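# Flip the toast in the pan with a spatula

## Task

Using the steel spatula (turner) if useful, flip the slice of toast so it rests flat inside the frying pan with its browned side up. Afterwards set the turner down on the table so it touches neither the pan nor the hot plate. Neither hand nor arm, alone or together, may ever touch the toast, the heating plate of the hot plate, or any part of the pan except its plastic handle; any such contact fails at once. The pan and hot plate are not fixed, and the pan must finish level and centred on the hot plate.

## Robot and tools

ROBOT. Two arms, left_arm and right_arm, face each other across a table. Each carries an identical five-finger right hand, so the hands are not mirrored: every hand axis and number means the same on both. The scene frame has its origin on the table top halfway between the nominal arm bases, z = 0 at the table surface, +z up, and left_arm's base on the +y side. Image left and right do not correspond to arm names. Reported positions can be a few centimetres off.

HAND POINT. Each arm is steered by a point 0.05 m in front of the palm, where index pad and thumb tip meet in a pinch. Its +z runs along straightened fingers (which extend 0.06 to 0.07 m further), +y points out of the palm, +x points across the palm toward the little finger. A wrist bracket on the little-finger side juts out about 0.10 m and can strike objects.

THE 28-NUMBER ROW. Every motion command is one flat list of 28 values, each in [-1, 1], covering both arms even if only one moves: left dx, dy, dz, rx, ry, rz, left thumb_turn, thumb_bend, index, middle, ring, little, left force_limit, left speed, then the same 14 for the right arm. dx..rz are an offset, not a pose: they are measured from that arm's current Hand target, along that Hand target's own axes; 1.0 equals 0.6 m of travel or 180 degrees, and rx, ry, rz form a single rotation vector. Sending six zeros re-requests the current Hand target. Finger values are absolute targets: -1 open/straight, +1 closed/curled; thumb_turn +1 puts the thumb opposite the fingers. A pinch is roughly thumb_turn +0.57, thumb_bend +0.75, index +0.22. force_limit maps -1..+1 to about 0..10 N at the fingertip (0..15 N for the two thumb motors); speed maps -1..+1 from nearly stopped to full (0.6 s for full travel). No hand value means keep as is: to leave a hand alone, resend the eight values of its last executed row (or, before any, its hand_measured plus hand_force_limit and hand_speed). For a soft grip use speed -0.9 or lower.

TOOLS.
- execute_actions(actions, cameras): actions is a list of actions; each action is up to 15 rows, one per 1/30 s step, the last row held to fill 15 steps. All rows in an action are offsets from the Hand target at that action's start; the next action starts from the new Hand target, so repeating an offset moves further. An empty list just returns state and images.
- move(target, speed, blend, stop_force, zero, blocking, cameras): straight-line paths for both arms to one 28-number row or a list of up to 15 rows, all offsets from the same starting Hand targets. speed is m/s, 0.002 to 0.5 (default 0.25), rotations up to twice that in rad/s; blend (m) rounds corners in a list. stop_force (N, 3 to 40) ends an arm's path when its wrist sensor feels that much resistance along its travel; not reliable while the hand rotates, and omit it when backing off a contact. zero chooses whether the sensor is re-zeroed first. Paths ignore obstacles and the other arm, end together, and stop after 10 s. The result adds a move: line such as done, off_target, moving, held or fault, plus limits like paced or held.
- wait(seconds 0 to 10), stop() to brake a running move, zoom_image(camera, region [x0,y0,x1,y1], max 504x504) on cam_high, cam_low, cam_left_wrist or cam_right_wrist, show_instructions() for reference images, zero_wrist_force(arm), and finished_scene(scene) with the current scene number, which is irreversible.

RESULTS. Each result gives per arm end_effector_position (m), end_effector_quat_wxyz, velocities, the Hand target, joint positions and torques, wrist force and torque in the hand's own axes (plus the peak since last shown), and hand_measured, hand_stopped_by (moving, target, force, stalled, fault) and hand_load_n in the six-motor order. Velocities marked within noise mean the arm is at rest. A lost grip shows as hand_load_n dropping near zero. The controller clips each step's pose to 150 mm and 16 degrees from the measured pose, so the hand often rests short of the target; resend the remaining gap as an offset.

CAUTIONS. Arms are stiff: aiming even slightly beyond a firm contact can cause a fault stop (10 s, or 30 to 60 s for overheating). Force near 150 N on any part, or joint torque at its limit (wrist joints 25.4 N m), triggers one. Move slowly near contact; don't strike the pan, hot plate or toast, drop the turner, swing loads fast, or overload fingers. Avoid arm-to-arm collisions; the clearance check may block commands. Route paths around an arm's own base. Keep everything on the table. Shorter, smoother, lower-effort runs are better.

Each tool is called as a command line: name --argument value for each argument, lists and objects as JSON in quotes; but a table of rows of numbers goes row by row, as --pt "numbers of a row", without its own name.

Reference images:

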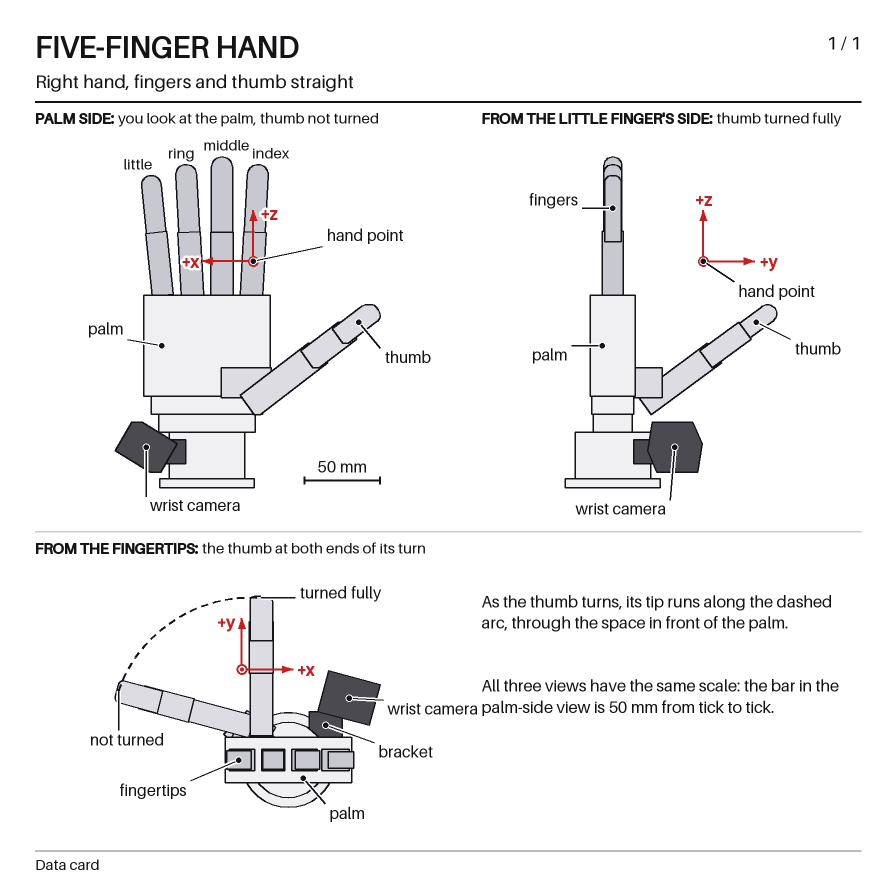

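## Session

execute_actions --actions '[]'

Scene clock: 0.00 s.
left_arm: end_effector_position=(+0.3087, +0.5370, +0.4832) hand_measured=(-1.000, -1.000, -1.000, -1.000, -1.000, -1.000) hand_load_n=(+0.0, +0.0, +0.0, +0.0, -0.5, +0.0) hand_stopped_by=(target, target, target, target, target, target) hand_force_limit=0.00 hand_speed=-0.80 end_effector_quat_wxyz=(+0.016, +0.342, +0.939, -0.001) | right_arm: end_effector_position=(+0.1390, -0.2908, +0.4804) hand_measured=(-1.000, -1.000, -1.000, -1.000, -1.000, -1.000) hand_load_n=(+0.0, +0.0, +0.5, +0.0, +0.0, +0.0) hand_stopped_by=(target, target, target, target, target, target) hand_force_limit=0.00 hand_speed=-0.80 end_effector_quat_wxyz=(+0.007, -0.346, +0.938, -0.009)
Joint positions: left_arm=[0.552 -1.749 1.346 1.947 1.553 -1.875] | right_arm=[-1.158 -1.722 1.329 1.952 1.59 -1.872]
Joint velocities: within noise
Joint torques (N m): no reading
Motor temperatures (°C): left_arm=[33 42 28 40 33 43] | right_arm=[25 27 30 35 42 37]
Wrist force (N): no reading
Wrist torque (N m): no reading
Wrist force, peak (N): no reading
Hand target: left_arm +0.3087, +0.5370, +0.4832; +0.016, +0.342, +0.939, -0.001 | right_arm +0.1390, -0.2908, +0.4804; +0.007, -0.346, +0.938, -0.009

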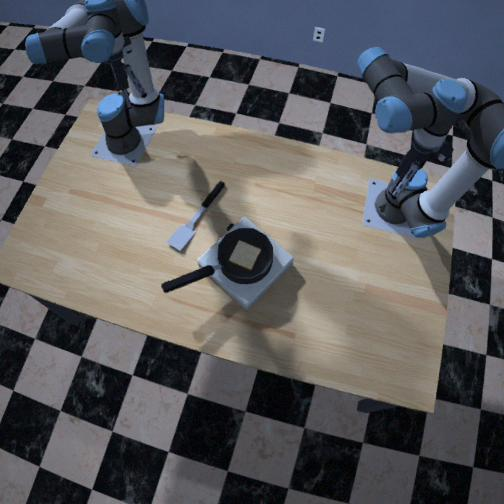

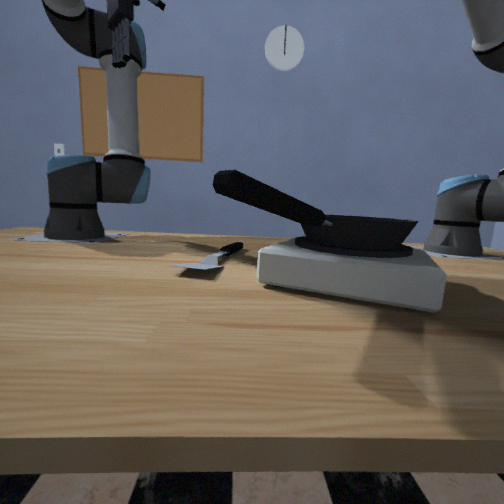

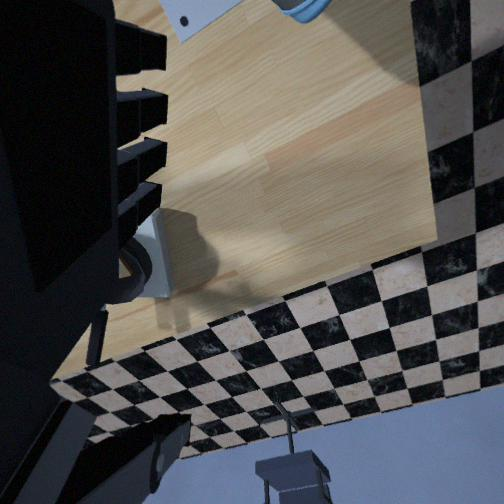

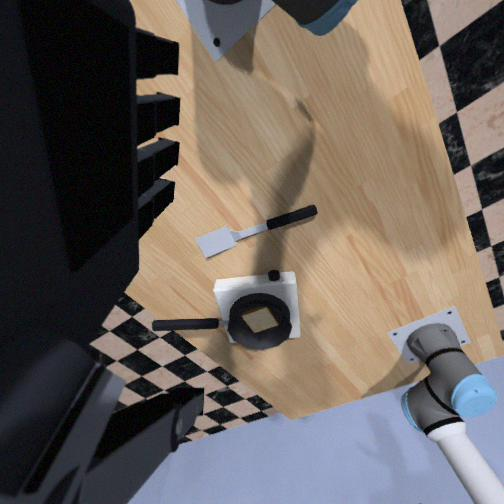

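zoom_image --camera "cam_high" --region '[150, 160, 310, 320]'

zoom_image --camera "cam_low" --region '[160, 140, 460, 340]'

zoom_image --camera "cam_right_wrist" --region '[140, 180, 340, 380]'

zoom_image --camera "cam_high" --region '[0, 0, 504, 504]'

Scaled by 3.150.

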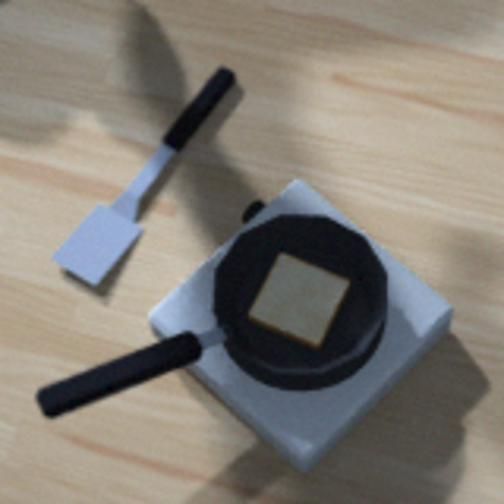

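Scaled by 1.680.

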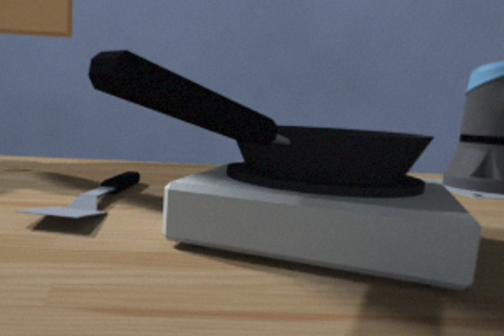

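Scaled by 2.520.

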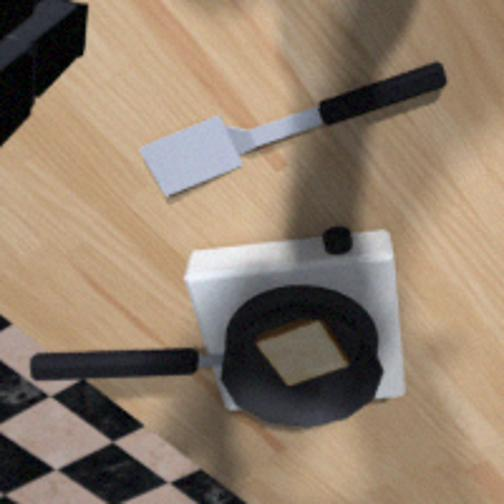

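Scaled by 1.000.

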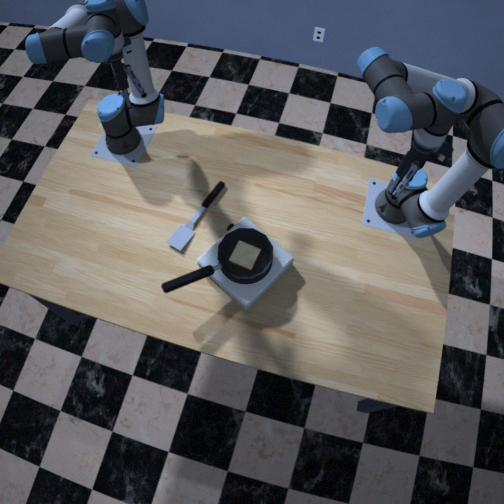

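zoom_image --camera "cam_low" --region '[160, 230, 260, 290]'

move --target '[0,0,0,0,0,0,-1,-1,-1,-1,-1,-1,0,-0.8,-0.047,0.157,0.133,0,0,0.367,-1,-1,-1,-1,-1,-1,0,-0.8]'

Scaled by 5.040.

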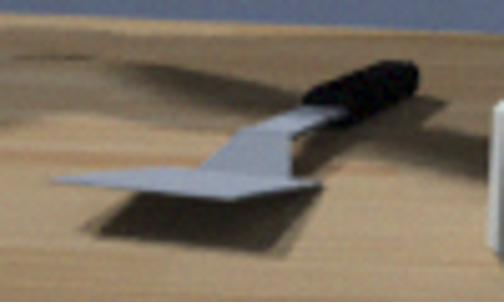

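Scene clock: 170.50 s.
left_arm: end_effector_position=(+0.3087, +0.5370, +0.4832) hand_measured=(-1.000, -1.000, -1.000, -1.000, -1.000, -1.000) hand_load_n=(+0.0, +0.0, +0.0, +0.0, +0.0, +0.0) hand_stopped_by=(target, target, target, target, target, target) hand_force_limit=0.00 hand_speed=-0.80 end_effector_quat_wxyz=(+0.016, +0.342, +0.939, -0.001) | right_arm: end_effector_position=(+0.1009, -0.2018, +0.3987) hand_measured=(-1.000, -1.000, -1.000, -1.000, -1.000, -1.000) hand_load_n=(+0.0, +0.0, +0.0, +0.0, +0.0, +0.0) hand_stopped_by=(target, target, target, target, target, target) hand_force_limit=0.00 hand_speed=-0.80 end_effector_quat_wxyz=(+0.011, +0.222, +0.975, -0.004)
Joint positions: left_arm=[0.552 -1.749 1.346 1.947 1.553 -1.875] | right_arm=[-0.5 -1.576 1.42 1.728 1.594 -0.061]
Joint velocities: within noise
Joint torques (N m): left_arm=[-3.75 -6.66 -18.77 1.98 -0.44 0.31] | right_arm=[4.15 -30.85 -8.42 5.1 -1.36 2.63]
Motor temperatures (°C): left_arm=[33 41 27 40 32 42] | right_arm=[25 27 30 35 41 37]
Wrist force (N): left_arm=[-0.2 -0.1 0.1] | right_arm=[0.2 0.4 0.0]
Wrist torque (N m): left_arm=[-0.02 0.04 -0.02] | right_arm=[0.03 -0.04 0.04]
Wrist force, peak (N): left_arm=[0.0 -0.6 0.3] | right_arm=[0.6 0.6 0.6]
Hand target: left_arm +0.3087, +0.5370, +0.4832; +0.016, +0.342, +0.939, -0.001 | right_arm +0.1008, -0.2018, +0.3987; +0.011, +0.222, +0.975, -0.004
Off the commanded pose: left_arm 0.000 m, 0 deg | right_arm 0.000 m, 0 deg.
move: done

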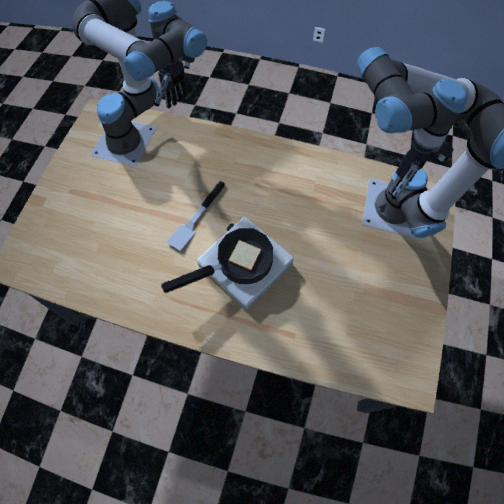

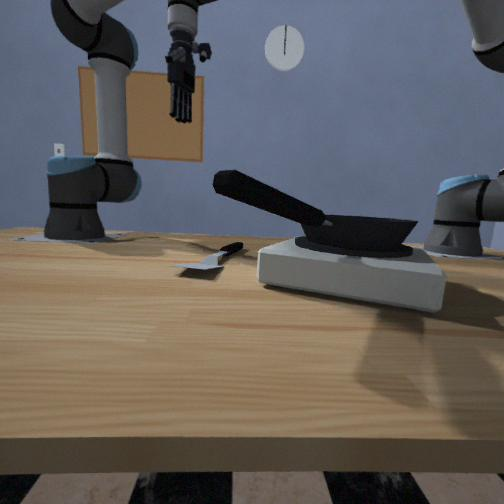

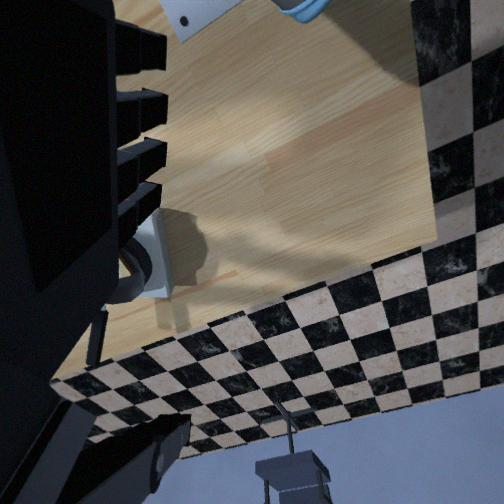

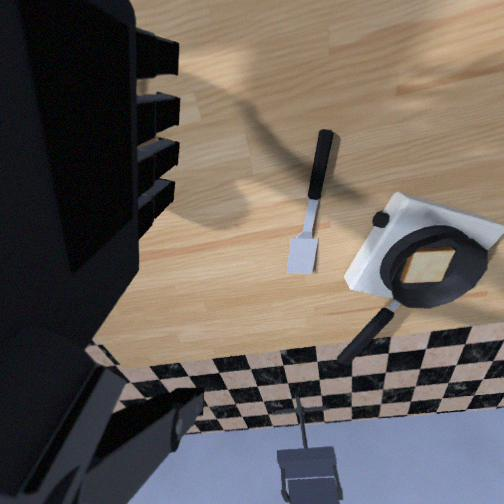

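zoom_image --camera "cam_right_wrist" --region '[260, 110, 360, 290]'

zoom_image --camera "cam_right_wrist" --region '[330, 180, 504, 370]'

zoom_image --camera "cam_high" --region '[160, 170, 240, 260]'

Scaled by 2.800.

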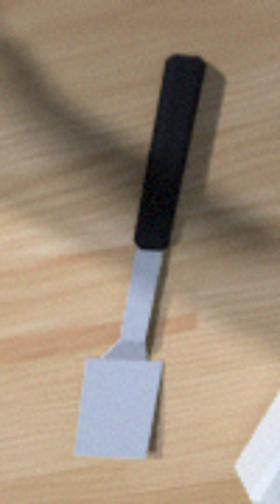

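Scaled by 2.653.

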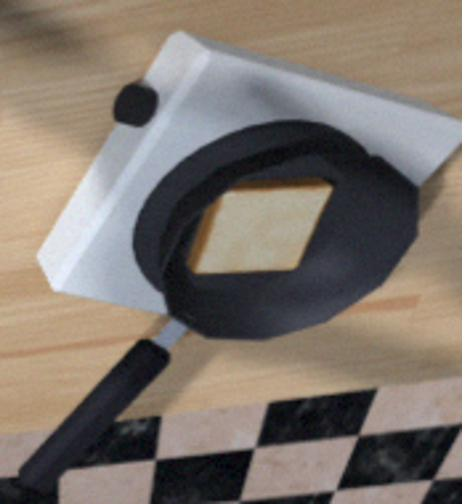

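Scaled by 5.600.

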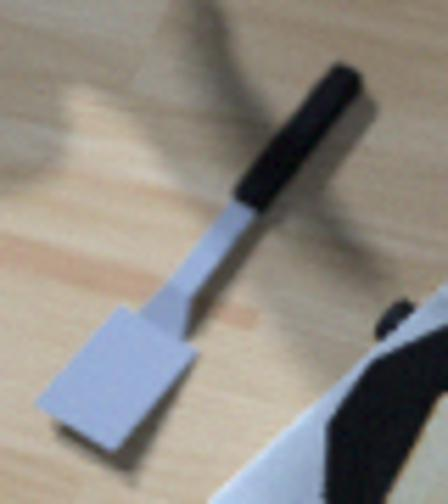

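move --target '[0,0,0,0,0,0,-1,-1,-1,-1,-1,-1,0,-0.8,0,0,0.25,0,0,0,-1,-1,-1,-1,-1,-1,0,-0.8]' --cameras '["cam_high","cam_right_wrist"]'

zoom_image --camera "cam_right_wrist" --region '[252, 100, 504, 352]'

Scene clock: 218.67 s.
left_arm: end_effector_position=(+0.3087, +0.5370, +0.4832) hand_measured=(-1.000, -1.000, -1.000, -1.000, -1.000, -1.000) hand_load_n=(+0.0, +0.0, +0.0, +0.0, +0.0, +0.0) hand_stopped_by=(target, target, target, target, target, target) hand_force_limit=0.00 hand_speed=-0.80 end_effector_quat_wxyz=(+0.016, +0.342, +0.939, -0.001) | right_arm: end_effector_position=(+0.1037, -0.2038, +0.2488) hand_measured=(-1.000, -1.000, -1.000, -1.000, -1.000, -1.000) hand_load_n=(+0.0, +0.0, +0.0, +0.0, +0.0, +0.0) hand_stopped_by=(target, target, target, target, target, target) hand_force_limit=0.00 hand_speed=-0.80 end_effector_quat_wxyz=(+0.011, +0.222, +0.975, -0.004) end_effector_velocity=(+0.000, +0.000, -0.001) end_effector_angular_velocity=(+0.002, -0.001, +0.000)
Joint positions: left_arm=[0.552 -1.749 1.346 1.947 1.553 -1.875] | right_arm=[-0.512 -1.567 1.797 1.344 1.594 -0.073]
Joint velocities: left_arm=[within noise] | right_arm=[0 -0.001 0.003 -0.005 0 0]
Joint torques (N m): left_arm=[-4.7 -4.6 -18.36 1.97 -0.54 0.54] | right_arm=[7.46 -31.02 -8.32 0.1 -1.89 1.86]
Motor temperatures (°C): left_arm=[33 41 27 40 32 42] | right_arm=[25 27 30 35 41 36]
Wrist force (N): left_arm=[0.0 -0.1 0.0] | right_arm=[0.4 0.2 0.4]
Wrist torque (N m): left_arm=[-0.01 0.01 -0.02] | right_arm=[-0.01 -0.08 0.04]
Wrist force, peak (N): left_arm=[0.0 -0.2 0.5] | right_arm=[0.1 0.1 2.4]
Hand target: left_arm +0.3087, +0.5370, +0.4832; +0.016, +0.342, +0.939, -0.001 | right_arm +0.1037, -0.2038, +0.2487; +0.011, +0.222, +0.975, -0.004
Off the commanded pose: left_arm 0.000 m, 0 deg | right_arm 0.000 m, 0 deg.
move: done
Images, in order (width x height): cam_high 504x504, cam_right_wrist 504x504.

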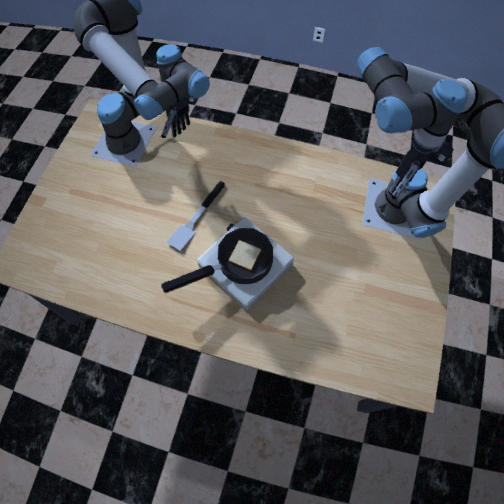

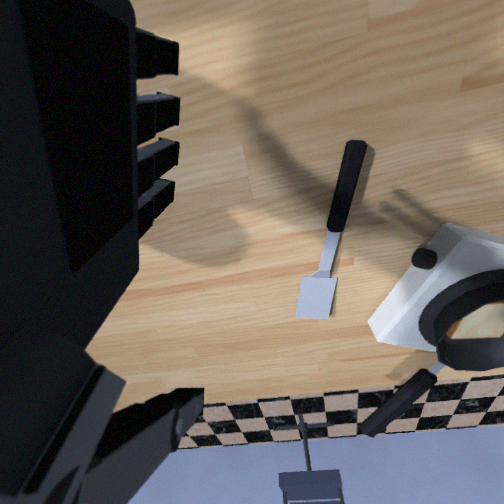

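Scaled by 2.000.

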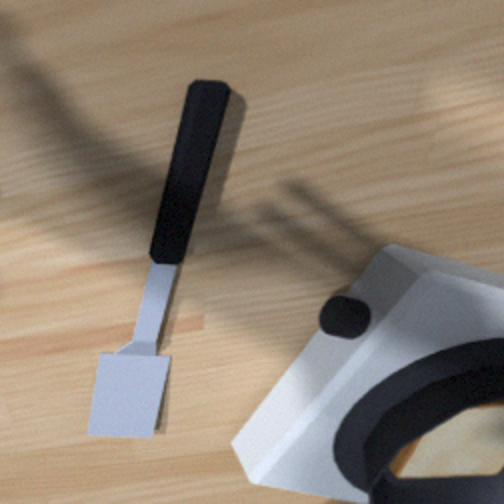

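move --target '[0,0,0,0,0,0,-1,-1,-1,-1,-1,-1,0,-0.8,0,0,0,0.36,0,0,1,0.7,0.0,0.0,0.0,0.0,0,0]'

zoom_image --camera "cam_low" --region '[60, 60, 310, 290]'

Scene clock: 362.90 s.
left_arm: end_effector_position=(+0.3087, +0.5370, +0.4832) hand_measured=(-1.000, -1.000, -1.000, -1.000, -1.000, -1.000) hand_load_n=(+0.0, +0.0, +0.0, -0.5, +0.0, +0.0) hand_stopped_by=(target, target, target, target, target, target) hand_force_limit=0.00 hand_speed=-0.80 end_effector_quat_wxyz=(+0.016, +0.342, +0.939, -0.001) | right_arm: end_effector_position=(+0.1037, -0.2038, +0.2487) hand_measured=(+1.000, +0.700, +0.000, +0.000, +0.000, +0.000) hand_load_n=(-0.5, +0.5, +0.0, +0.0, +0.0, +0.0) hand_stopped_by=(target, target, target, target, target, target) hand_force_limit=0.00 hand_speed=0.00 end_effector_quat_wxyz=(-0.110, +0.193, +0.821, -0.526)
Joint positions: left_arm=[0.552 -1.749 1.346 1.947 1.553 -1.875] | right_arm=[-0.481 -0.95 1.456 2.199 1.618 0.003]
Joint velocities: within noise
Joint torques (N m): left_arm=[-8.07 -2.84 -19.36 1.68 -0.87 0.58] | right_arm=[6.01 -43.54 -6.13 3.1 -1.64 -1.95]
Motor temperatures (°C): left_arm=[32 40 27 40 32 41] | right_arm=[25 26 29 35 40 36]
Wrist force (N): left_arm=[0.0 -0.2 0.2] | right_arm=[0.5 -1.7 1.7]
Wrist torque (N m): left_arm=[-0.04 0.00 -0.01] | right_arm=[-0.24 -0.12 0.10]
Wrist force, peak (N): left_arm=[-0.3 -0.2 0.4] | right_arm=[0.6 -1.8 1.6]
Hand target: left_arm +0.3087, +0.5370, +0.4832; +0.016, +0.342, +0.939, -0.001 | right_arm +0.1037, -0.2038, +0.2487; -0.110, +0.193, +0.821, -0.526
Off the commanded pose: left_arm 0.000 m, 0 deg | right_arm 0.000 m, 0 deg.
move: done

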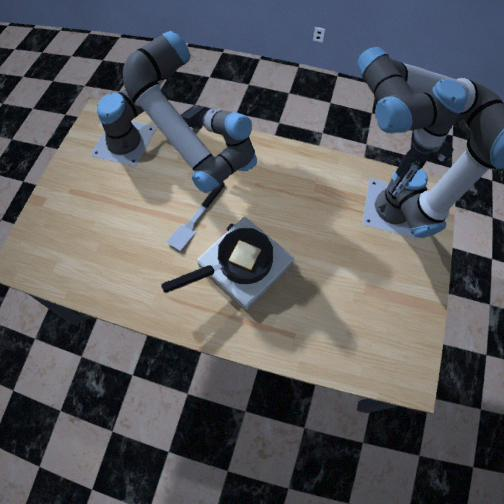

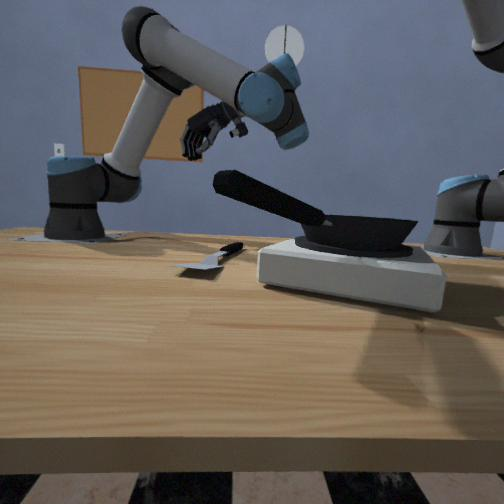

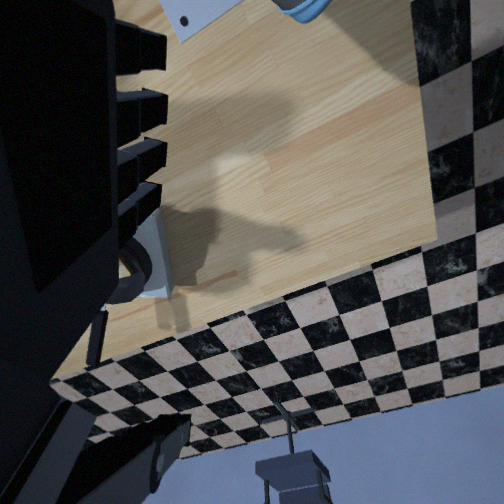

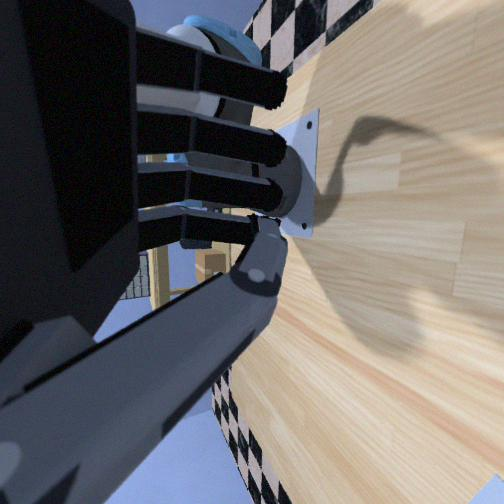

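Scaled by 2.016.

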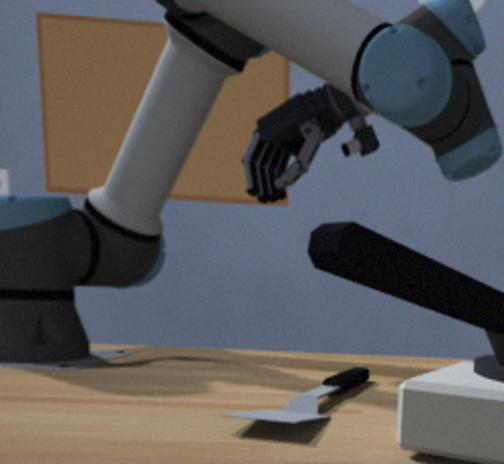

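move --target '[0,0,0,0,0,0,-1,-1,-1,-1,-1,-1,0,-0.8,0,0,0,-0.36,0,0,1,0.7,0.0,0.0,0.0,0.0,0,0]' --speed 0.5 --cameras '[]'

move --target '[0,0,0,0,0,0,-1,-1,-1,-1,-1,-1,0,-0.8,0,0,0,0,0,0.5,1,0.7,0.0,0.0,0.0,0.0,0,0]' --speed 0.5 --cameras '[]'

move --target '[0,0,0,0,0,0,-1,-1,-1,-1,-1,-1,0,-0.8,0,0,0,0,0,0.522,1,0.7,0.0,0.0,0.0,0.0,0,0]' --speed 0.5 --cameras '[]'

move --target '[0,0,0,0,0,0,-1,-1,-1,-1,-1,-1,0,-0.8,0.0127,-0.189,0,0.25,0,0,1,0.7,0.0,0.0,0.0,0.0,0,0]' --speed 0.4

Scene clock: 466.80 s.
left_arm: end_effector_position=(+0.3087, +0.5370, +0.4832) hand_measured=(-1.000, -1.000, -1.000, -1.000, -1.000, -1.000) hand_load_n=(+0.0, +0.0, +0.0, +0.0, +0.0, +0.0) hand_stopped_by=(target, target, target, target, target, target) hand_force_limit=0.00 hand_speed=-0.80 end_effector_quat_wxyz=(+0.016, +0.342, +0.939, -0.001) | right_arm: end_effector_position=(+0.1037, -0.2038, +0.2487) hand_measured=(+1.000, +0.700, +0.000, +0.000, +0.000, +0.000) hand_load_n=(+0.0, +0.0, +0.0, +0.0, +0.0, +0.0) hand_stopped_by=(target, target, target, target, target, target) hand_force_limit=0.00 hand_speed=0.00 end_effector_quat_wxyz=(+0.011, +0.222, +0.975, -0.005)
Joint positions: left_arm=[0.552 -1.749 1.346 1.947 1.553 -1.875] | right_arm=[-0.512 -1.567 1.797 1.344 1.594 -0.073]
Joint velocities: within noise
Joint torques (N m): left_arm=[-10.76 -1.23 -19.5 1.54 -1 0.82] | right_arm=[7.11 -29.17 -11.65 -0.46 2.09 2.56]
Motor temperatures (°C): left_arm=[32 40 27 40 32 41] | right_arm=[24 26 29 35 39 36]
Wrist force (N): left_arm=[0.2 0.0 0.4] | right_arm=[0.1 0.1 0.1]
Wrist torque (N m): left_arm=[-0.02 -0.03 0.00] | right_arm=[0.00 -0.04 0.02]
Wrist force, peak (N): left_arm=[0.1 -0.3 0.5] | right_arm=[0.4 -1.8 1.8]
Hand target: left_arm +0.3087, +0.5370, +0.4832; +0.016, +0.342, +0.939, -0.001 | right_arm +0.1037, -0.2038, +0.2487; +0.011, +0.222, +0.975, -0.004
Off the commanded pose: left_arm 0.000 m, 0 deg | right_arm 0.000 m, 0 deg.
move: done
No camera images: "cameras" was empty.

Scene clock: 468.97 s.
left_arm: end_effector_position=(+0.3087, +0.5370, +0.4832) hand_measured=(-1.000, -1.000, -1.000, -1.000, -1.000, -1.000) hand_load_n=(+0.0, +0.0, +0.0, +0.0, +0.0, +0.0) hand_stopped_by=(target, target, target, target, target, target) hand_force_limit=0.00 hand_speed=-0.80 end_effector_quat_wxyz=(+0.016, +0.342, +0.939, -0.001) | right_arm: end_effector_position=(+0.1037, -0.2038, +0.2487) hand_measured=(+1.000, +0.700, +0.000, +0.000, +0.000, +0.000) hand_load_n=(+0.0, +0.0, +0.0, +0.0, +0.0, +0.0) hand_stopped_by=(target, target, target, target, target, target) hand_force_limit=0.00 hand_speed=0.00 end_effector_quat_wxyz=(+0.011, +0.846, +0.533, +0.004) end_effector_velocity=(-0.001, -0.001, +0.000) end_effector_angular_velocity=(+0.000, +0.000, -0.004)
Joint positions: left_arm=[0.552 -1.749 1.346 1.947 1.553 -1.875] | right_arm=[-0.418 -1.328 1.529 1.375 1.593 1.592]
Joint velocities: left_arm=[within noise] | right_arm=[0.001 -0.001 0.001 0 0 0.005]
Joint torques (N m): left_arm=[-11.92 -0.24 -19.59 1.52 -0.88 0.94] | right_arm=[7.63 -40.94 -8.05 1.07 -0.33 2.44]
Motor temperatures (°C): left_arm=[32 40 27 40 32 41] | right_arm=[24 26 29 35 39 36]
Wrist force (N): left_arm=[0.2 -0.2 0.1] | right_arm=[-0.1 0.4 0.3]
Wrist torque (N m): left_arm=[-0.03 -0.04 0.00] | right_arm=[0.03 -0.03 0.04]
Wrist force, peak (N): left_arm=[-0.2 -0.5 -0.1] | right_arm=[0.4 0.5 0.5]
Hand target: left_arm +0.3087, +0.5370, +0.4832; +0.016, +0.342, +0.939, -0.001 | right_arm +0.1037, -0.2038, +0.2487; +0.011, +0.846, +0.533, +0.004
Off the commanded pose: left_arm 0.000 m, 0 deg | right_arm 0.000 m, 0 deg.
move: done
No camera images: "cameras" was empty.

Scene clock: 471.20 s.
left_arm: end_effector_position=(+0.3087, +0.5370, +0.4832) hand_measured=(-1.000, -1.000, -1.000, -1.000, -1.000, -1.000) hand_load_n=(+0.0, +0.0, +0.0, +0.0, +0.0, +0.0) hand_stopped_by=(target, target, target, target, target, target) hand_force_limit=0.00 hand_speed=-0.80 end_effector_quat_wxyz=(+0.016, +0.342, +0.939, -0.001) | right_arm: end_effector_position=(+0.1037, -0.2039, +0.2487) hand_measured=(+1.000, +0.700, +0.000, +0.000, +0.000, +0.000) hand_load_n=(+0.0, +0.0, +0.0, +0.0, +0.0, +0.0) hand_stopped_by=(target, target, target, target, target, target) hand_force_limit=0.00 hand_speed=0.00 end_effector_quat_wxyz=(-0.004, -0.967, +0.255, -0.011)
Joint positions: left_arm=[0.552 -1.749 1.346 1.947 1.553 -1.875] | right_arm=[-0.655 -1.319 1.51 1.378 1.594 2.995]
Joint velocities: within noise
Joint torques (N m): left_arm=[-12.85 -2.26 -19.73 1.46 -1.06 0.76] | right_arm=[5.35 -14.79 -26.89 3.66 0.54 2.33]
Motor temperatures (°C): left_arm=[32 40 27 40 32 41] | right_arm=[24 26 29 35 39 36]
Wrist force (N): left_arm=[0.1 0.0 0.0] | right_arm=[0.3 0.4 0.3]
Wrist torque (N m): left_arm=[-0.01 -0.01 0.00] | right_arm=[0.02 -0.08 0.05]
Wrist force, peak (N): left_arm=[0.0 -0.1 0.6] | right_arm=[0.7 0.3 0.4]
Hand target: left_arm +0.3087, +0.5370, +0.4832; +0.016, +0.342, +0.939, -0.001 | right_arm +0.1037, -0.2038, +0.2487; +0.004, +0.967, -0.255, +0.011
Off the commanded pose: left_arm 0.000 m, 0 deg | right_arm 0.000 m, 0 deg.
move: done
No camera images: "cameras" was empty.

Scene clock: 472.73 s.
left_arm: end_effector_position=(+0.3087, +0.5370, +0.4832) hand_measured=(-1.000, -1.000, -1.000, -1.000, -1.000, -1.000) hand_load_n=(+0.0, +0.0, +0.0, +0.0, -0.5, +0.0) hand_stopped_by=(target, target, target, target, target, target) hand_force_limit=0.00 hand_speed=-0.80 end_effector_quat_wxyz=(+0.016, +0.342, +0.939, -0.001) | right_arm: end_effector_position=(+0.1663, -0.1090, +0.2487) hand_measured=(+1.000, +0.700, +0.000, +0.000, +0.000, +0.000) hand_load_n=(+0.0, +0.0, +0.0, +0.0, +0.0, +0.0) hand_stopped_by=(target, target, target, target, target, target) hand_force_limit=0.00 hand_speed=0.00 end_effector_quat_wxyz=(+0.366, -0.895, +0.232, -0.108) end_effector_velocity=(+0.001, +0.001, +0.001) end_effector_angular_velocity=(+0.005, -0.006, +0.002)
Joint positions: left_arm=[0.552 -1.749 1.346 1.947 1.553 -1.875] | right_arm=[-0.72 -1.603 1.727 0.673 1.438 2.975]
Joint velocities: left_arm=[within noise] | right_arm=[0.001 -0.001 -0.001 -0.005 0 -0.001]
Joint torques (N m): left_arm=[-12.62 -1.53 -20.3 1.34 -1.28 0.92] | right_arm=[8.19 -10.46 -17.33 -1.85 1.44 -2.32]
Motor temperatures (°C): left_arm=[32 40 27 40 32 41] | right_arm=[24 26 29 35 39 36]
Wrist force (N): left_arm=[0.0 -0.1 0.0] | right_arm=[0.4 -0.9 0.5]
Wrist torque (N m): left_arm=[-0.02 0.01 -0.01] | right_arm=[-0.06 -0.07 0.09]
Wrist force, peak (N): left_arm=[-0.2 0.0 0.6] | right_arm=[0.7 -1.2 0.5]
Hand target: left_arm +0.3087, +0.5370, +0.4832; +0.016, +0.342, +0.939, -0.001 | right_arm +0.1663, -0.1090, +0.2487; -0.366, +0.895, -0.232, +0.108
Off the commanded pose: left_arm 0.000 m, 0 deg | right_arm 0.000 m, 0 deg.
move: done

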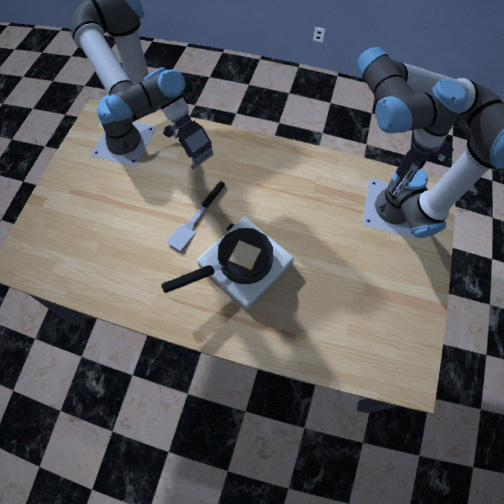

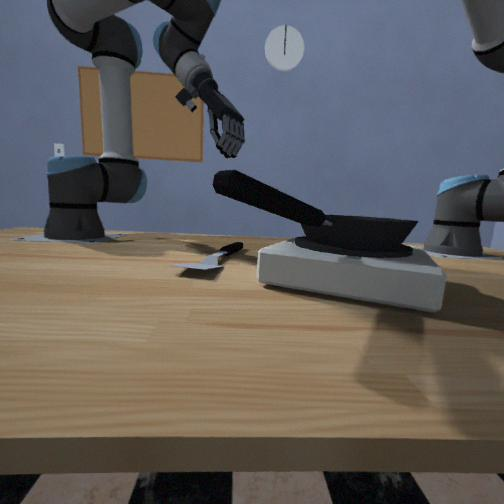

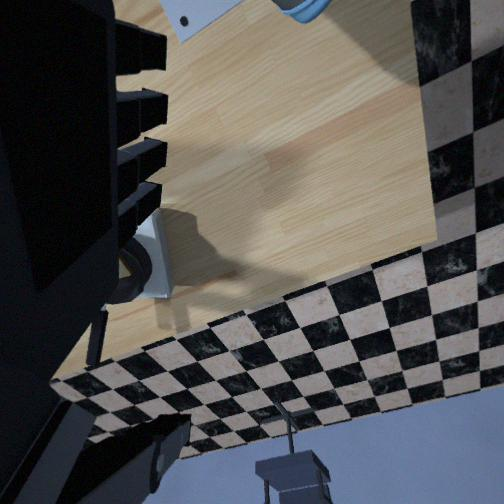

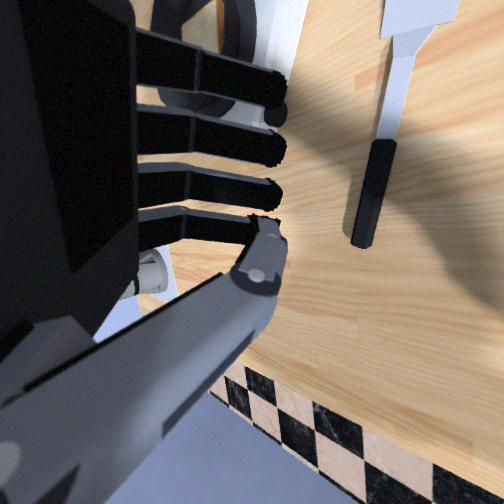

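move --target '[0,0,0,0,0,0,-1,-1,-1,-1,-1,-1,0,-0.8,-0.066,0.124,0.154,0,0,0,1,0.7,-0.3,-0.3,-0.3,-0.3,0,0]' --cameras '["cam_right_wrist","cam_low"]'

zoom_image --camera "cam_low" --region '[160, 130, 310, 280]'

Scene clock: 557.53 s.
left_arm: end_effector_position=(+0.3087, +0.5370, +0.4832) hand_measured=(-1.000, -1.000, -1.000, -1.000, -1.000, -1.000) hand_load_n=(+0.0, +0.0, +0.0, +0.0, +0.0, +0.0) hand_stopped_by=(target, target, target, target, target, target) hand_force_limit=0.00 hand_speed=-0.80 end_effector_quat_wxyz=(+0.016, +0.342, +0.939, -0.001) | right_arm: end_effector_position=(+0.1404, -0.0799, +0.1299) hand_measured=(+1.000, +0.700, -0.300, -0.300, -0.300, -0.300) hand_load_n=(+0.0, +0.0, +0.0, +0.0, +0.0, +0.0) hand_stopped_by=(target, target, target, target, target, target) hand_force_limit=0.00 hand_speed=0.00 end_effector_quat_wxyz=(+0.366, -0.895, +0.232, -0.108)
Joint positions: left_arm=[0.552 -1.749 1.346 1.947 1.553 -1.875] | right_arm=[-0.598 -1.472 1.905 0.355 1.524 3.062]
Joint velocities: within noise
Joint torques (N m): left_arm=[-12.15 -0.94 -21.08 1.19 -1.21 1.29] | right_arm=[3.48 -18.37 -10.85 -1.99 -1.39 -1.99]
Motor temperatures (°C): left_arm=[32 40 27 39 32 40] | right_arm=[24 26 29 34 39 36]
Wrist force (N): left_arm=[-0.2 -0.1 0.4] | right_arm=[0.5 -0.7 0.5]
Wrist torque (N m): left_arm=[-0.03 0.03 -0.02] | right_arm=[-0.03 -0.12 0.08]
Wrist force, peak (N): left_arm=[0.0 -0.2 0.5] | right_arm=[1.0 -2.0 -1.0]
Hand target: left_arm +0.3087, +0.5370, +0.4832; +0.016, +0.342, +0.939, -0.001 | right_arm +0.1403, -0.0799, +0.1298; -0.366, +0.895, -0.232, +0.108
Off the commanded pose: left_arm 0.000 m, 0 deg | right_arm 0.000 m, 0 deg.
move: done
Images, in order (width x height): cam_low 504x504, cam_right_wrist 504x504.

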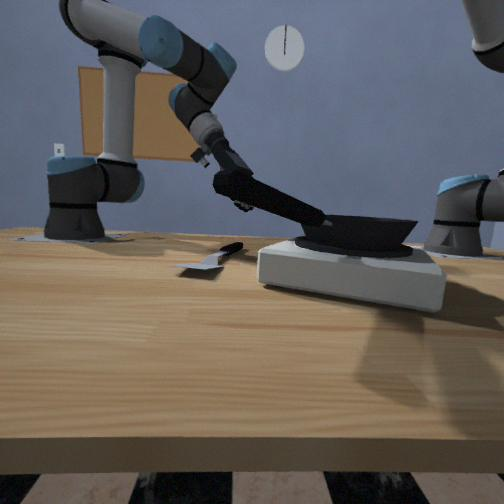

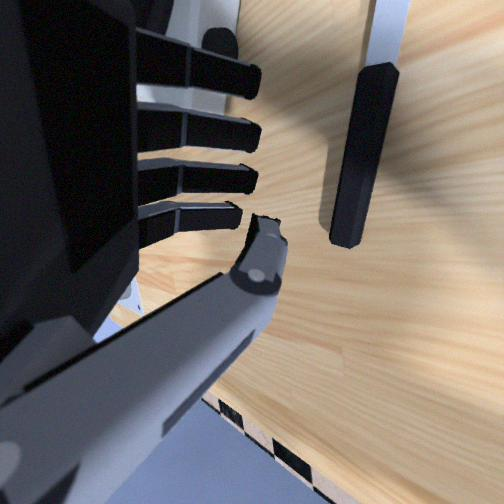

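Scaled by 3.360.

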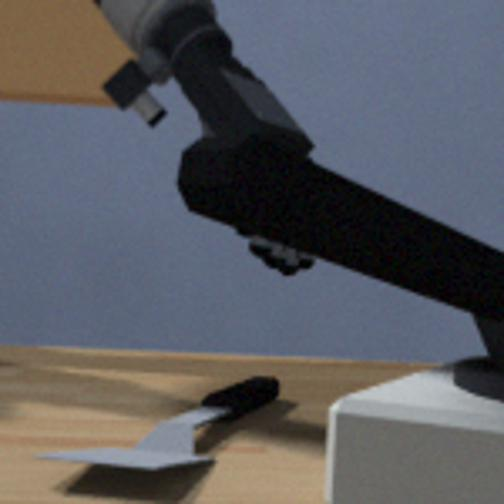

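move --target '[0,0,0,0,0,0,-1,-1,-1,-1,-1,-1,0,-0.8,0.0147,0.036,0.0353,0.002,-0.0627,-0.0631,1,0.7,-0.3,-0.3,-0.3,-0.3,0,0]' --cameras '["cam_right_wrist","cam_low"]'

Scene clock: 599.07 s.
left_arm: end_effector_position=(+0.3087, +0.5370, +0.4832) hand_measured=(-1.000, -1.000, -1.000, -1.000, -1.000, -1.000) hand_load_n=(+0.0, +0.0, +0.0, +0.0, +0.0, +0.0) hand_stopped_by=(target, target, target, target, target, target) hand_force_limit=0.00 hand_speed=-0.80 end_effector_quat_wxyz=(+0.016, +0.342, +0.939, -0.001) | right_arm: end_effector_position=(+0.1484, -0.0850, +0.0997) hand_measured=(+1.000, +0.700, -0.300, -0.300, -0.300, -0.300) hand_load_n=(+0.0, +0.0, +0.0, +0.0, +0.0, +0.0) hand_stopped_by=(target, target, target, target, target, target) hand_force_limit=0.00 hand_speed=0.00 end_effector_quat_wxyz=(+0.378, -0.918, +0.105, -0.056)
Joint positions: left_arm=[0.552 -1.749 1.346 1.947 1.553 -1.875] | right_arm=[-0.73 -1.42 1.945 0.322 1.241 2.758]
Joint velocities: within noise
Joint torques (N m): left_arm=[-12.41 -1.43 -21.79 1 -1.56 1.26] | right_arm=[-3.71 -35.68 -25.31 1.81 -2.27 -2.33]
Motor temperatures (°C): left_arm=[31 39 27 39 32 40] | right_arm=[24 26 29 34 39 36]
Wrist force (N): left_arm=[0.0 -0.2 -0.2] | right_arm=[0.6 -1.1 0.6]
Wrist torque (N m): left_arm=[-0.02 0.01 -0.01] | right_arm=[-0.09 -0.12 0.09]
Wrist force, peak (N): left_arm=[-0.2 0.2 0.7] | right_arm=[0.8 -1.0 1.2]
Hand target: left_arm +0.3087, +0.5370, +0.4832; +0.016, +0.342, +0.939, -0.001 | right_arm +0.1484, -0.0849, +0.0998; -0.378, +0.918, -0.105, +0.056
Off the commanded pose: left_arm 0.000 m, 0 deg | right_arm 0.000 m, 0 deg.
move: done
Images, in order (width x height): cam_low 504x504, cam_right_wrist 504x504.

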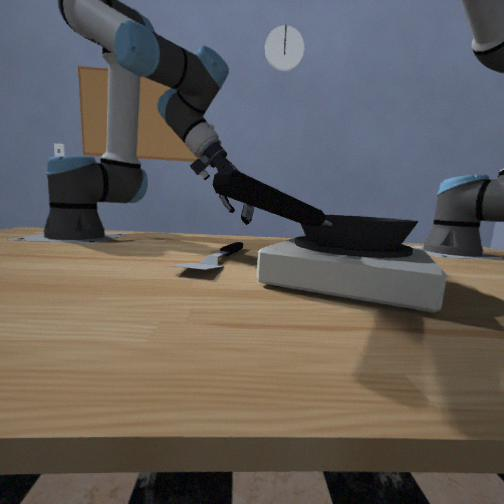

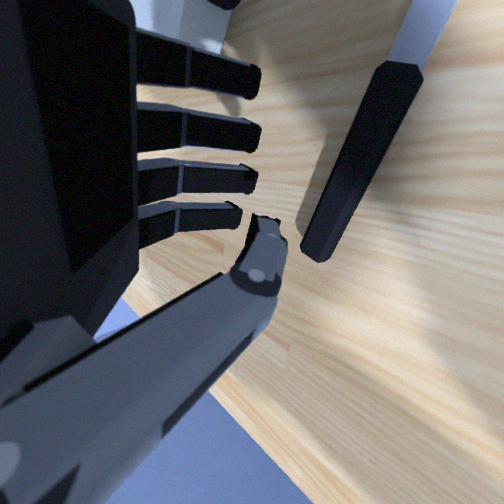

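move --pt "0 0 0 0 0 0 -1 -1 -1 -1 -1 -1 0 -0.8 -0.001 0.0237 -0.0235 0 0 0 1 0.7 -0.3 -0.3 -0.3 -0.3 0 0" --pt "0 0 0 0 0 0 -1 -1 -1 -1 -1 -1 0 -0.8 -0.004 0.0827 0.0353 0 0 0 1 0.7 -0.3 -0.3 -0.3 -0.3 0 0" --speed 0.08 --stop_force 8 --cameras '["cam_right_wrist","cam_low","cam_high"]'

zoom_image --camera "cam_low" --region '[160, 180, 280, 300]'

Scene clock: 637.40 s.
left_arm: end_effector_position=(+0.3087, +0.5370, +0.4832) hand_measured=(-1.000, -1.000, -1.000, -1.000, -1.000, -1.000) hand_load_n=(+0.0, +0.0, +0.0, +0.0, +0.0, +0.0) hand_stopped_by=(target, target, target, target, target, target) hand_force_limit=0.00 hand_speed=-0.80 end_effector_quat_wxyz=(+0.016, +0.342, +0.939, -0.001) | right_arm: end_effector_position=(+0.1425, -0.1043, +0.0497) hand_measured=(+1.000, +0.700, -0.300, -0.300, -0.300, -0.300) hand_load_n=(+0.0, +0.0, +0.0, +0.0, +0.0, -0.5) hand_stopped_by=(target, target, target, target, target, target) hand_force_limit=0.00 hand_speed=0.00 end_effector_quat_wxyz=(+0.378, -0.918, +0.105, -0.056)
Joint positions: left_arm=[0.552 -1.749 1.346 1.947 1.553 -1.875] | right_arm=[-0.757 -1.392 2.067 0.179 1.222 2.735]
Joint velocities: within noise
Joint torques (N m): left_arm=[-10.99 -0.67 -22.51 0.9 -1.57 1.63] | right_arm=[1.51 -36.29 -24.37 -1.55 0.57 0.88]
Motor temperatures (°C): left_arm=[31 39 27 39 32 40] | right_arm=[24 26 29 34 39 36]
Wrist force (N): left_arm=[0.1 -0.2 0.2] | right_arm=[0.3 -0.9 0.6]
Wrist torque (N m): left_arm=[-0.04 -0.02 0.00] | right_arm=[-0.07 -0.06 0.07]
Wrist force, peak (N): left_arm=[-0.4 0.1 0.4] | right_arm=[0.5 -1.9 1.1]
Hand target: left_arm +0.3087, +0.5370, +0.4832; +0.016, +0.342, +0.939, -0.001 | right_arm +0.1425, -0.1043, +0.0497; -0.378, +0.918, -0.105, +0.056
Off the commanded pose: left_arm 0.000 m, 0 deg | right_arm 0.000 m, 0 deg.
move: done
Images, in order (width x height): cam_high 504x504, cam_low 504x504, cam_right_wrist 504x504.

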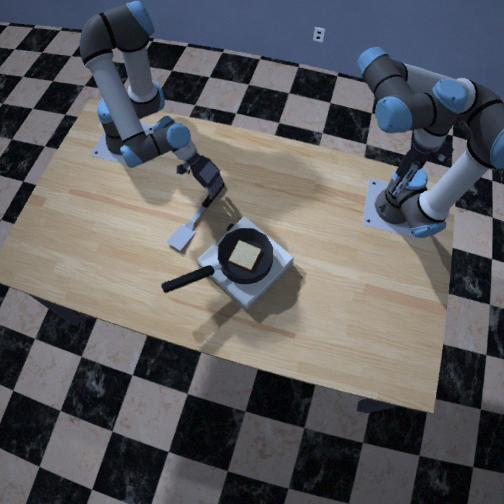

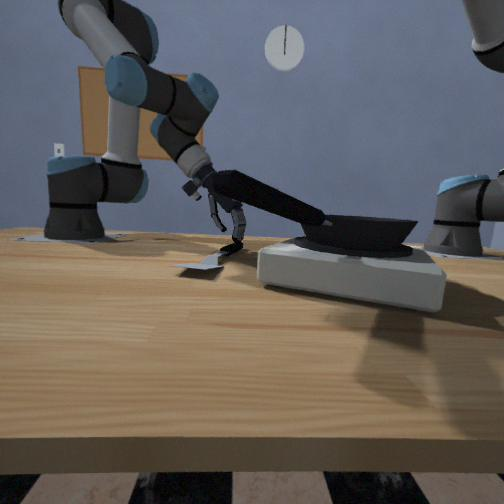

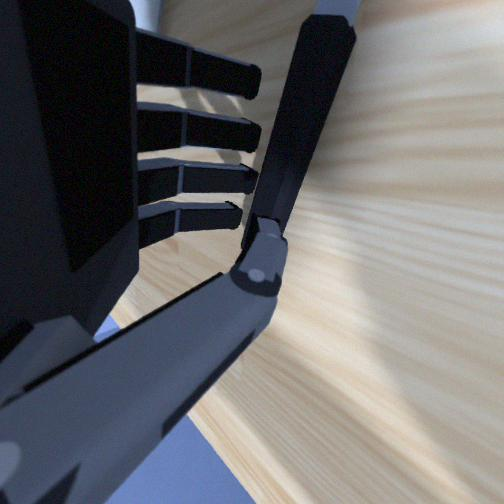

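Scaled by 4.200.

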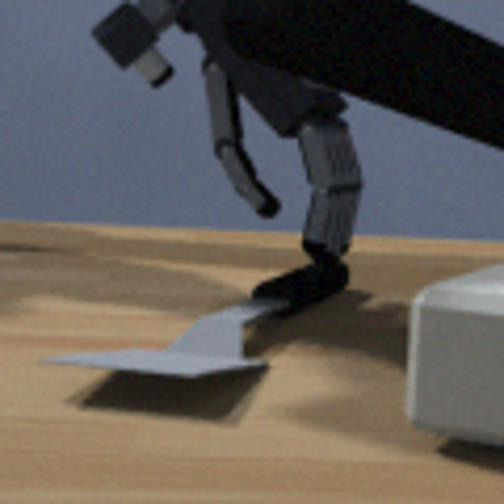

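move --pt "0 0 0 0 0 0 -1 -1 -1 -1 -1 -1 0 -0.8 0 0.0065 -0.007 0 0 0 1 0.7 -0.65 -0.65 -0.65 -0.65 0 0" --pt "0 0 0 0 0 0 -1 -1 -1 -1 -1 -1 0 -0.8 -0.001 0.0377 0.0235 0 0 0 1 0.7 -0.65 -0.65 -0.65 -0.65 0 0" --speed 0.08 --stop_force 8 --cameras '["cam_right_wrist","cam_low","cam_high"]'

zoom_image --camera "cam_low" --region '[160, 180, 280, 300]'

Scene clock: 672.27 s.
left_arm: end_effector_position=(+0.3087, +0.5370, +0.4832) hand_measured=(-1.000, -1.000, -1.000, -1.000, -1.000, -1.000) hand_load_n=(+0.0, +0.0, +0.0, +0.0, +0.0, +0.0) hand_stopped_by=(target, target, target, target, target, target) hand_force_limit=0.00 hand_speed=-0.80 end_effector_quat_wxyz=(+0.016, +0.342, +0.939, -0.001) | right_arm: end_effector_position=(+0.1409, -0.1103, +0.0236) hand_measured=(+1.000, +0.700, -0.650, -0.650, -0.650, -0.650) hand_load_n=(+0.0, +0.0, +0.0, +0.0, +0.0, +0.0) hand_stopped_by=(target, target, target, target, target, target) hand_force_limit=0.00 hand_speed=0.00 end_effector_quat_wxyz=(+0.378, -0.918, +0.105, -0.056)
Joint positions: left_arm=[0.552 -1.749 1.346 1.947 1.553 -1.875] | right_arm=[-0.768 -1.359 2.113 0.103 1.216 2.727]
Joint velocities: within noise
Joint torques (N m): left_arm=[-12.48 -0.36 -21.46 0.77 -1.82 1.46] | right_arm=[-1.68 -33.34 -22.09 -0.74 1.88 -1.92]
Motor temperatures (°C): left_arm=[31 39 26 39 32 40] | right_arm=[24 26 29 34 38 36]
Wrist force (N): left_arm=[0.0 0.3 0.0] | right_arm=[0.8 -4.9 -6.7]
Wrist torque (N m): left_arm=[0.04 -0.01 0.00] | right_arm=[0.31 0.12 0.00]
Wrist force, peak (N): left_arm=[-0.1 0.4 0.5] | right_arm=[0.2 -13.7 -26.5]
Hand target: left_arm +0.3087, +0.5370, +0.4832; +0.016, +0.342, +0.939, -0.001 | right_arm +0.1410, -0.1103, +0.0236; -0.378, +0.918, -0.105, +0.056
Off the commanded pose: left_arm 0.000 m, 0 deg | right_arm 0.000 m, 0 deg.
move: contact (right_arm)
Images, in order (width x height): cam_high 504x504, cam_low 504x504, cam_right_wrist 504x504.

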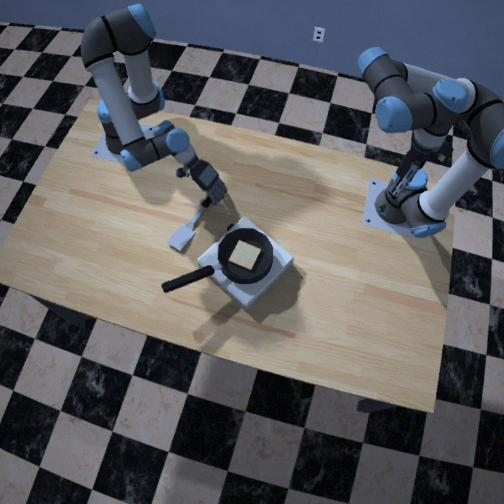

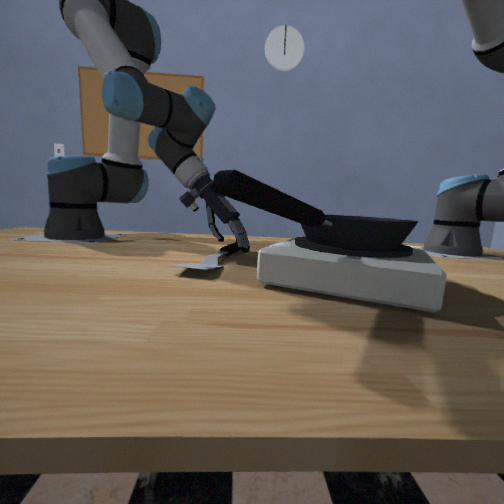

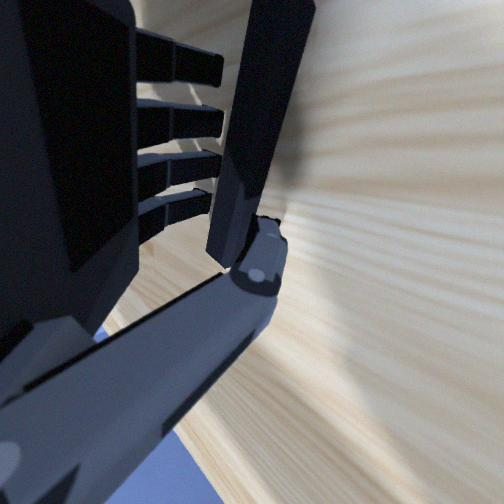

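Scaled by 4.200.

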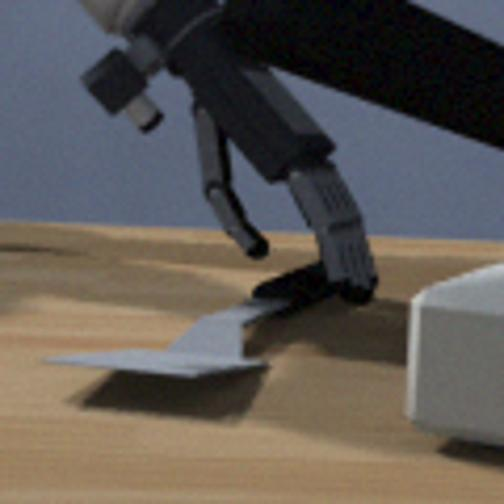

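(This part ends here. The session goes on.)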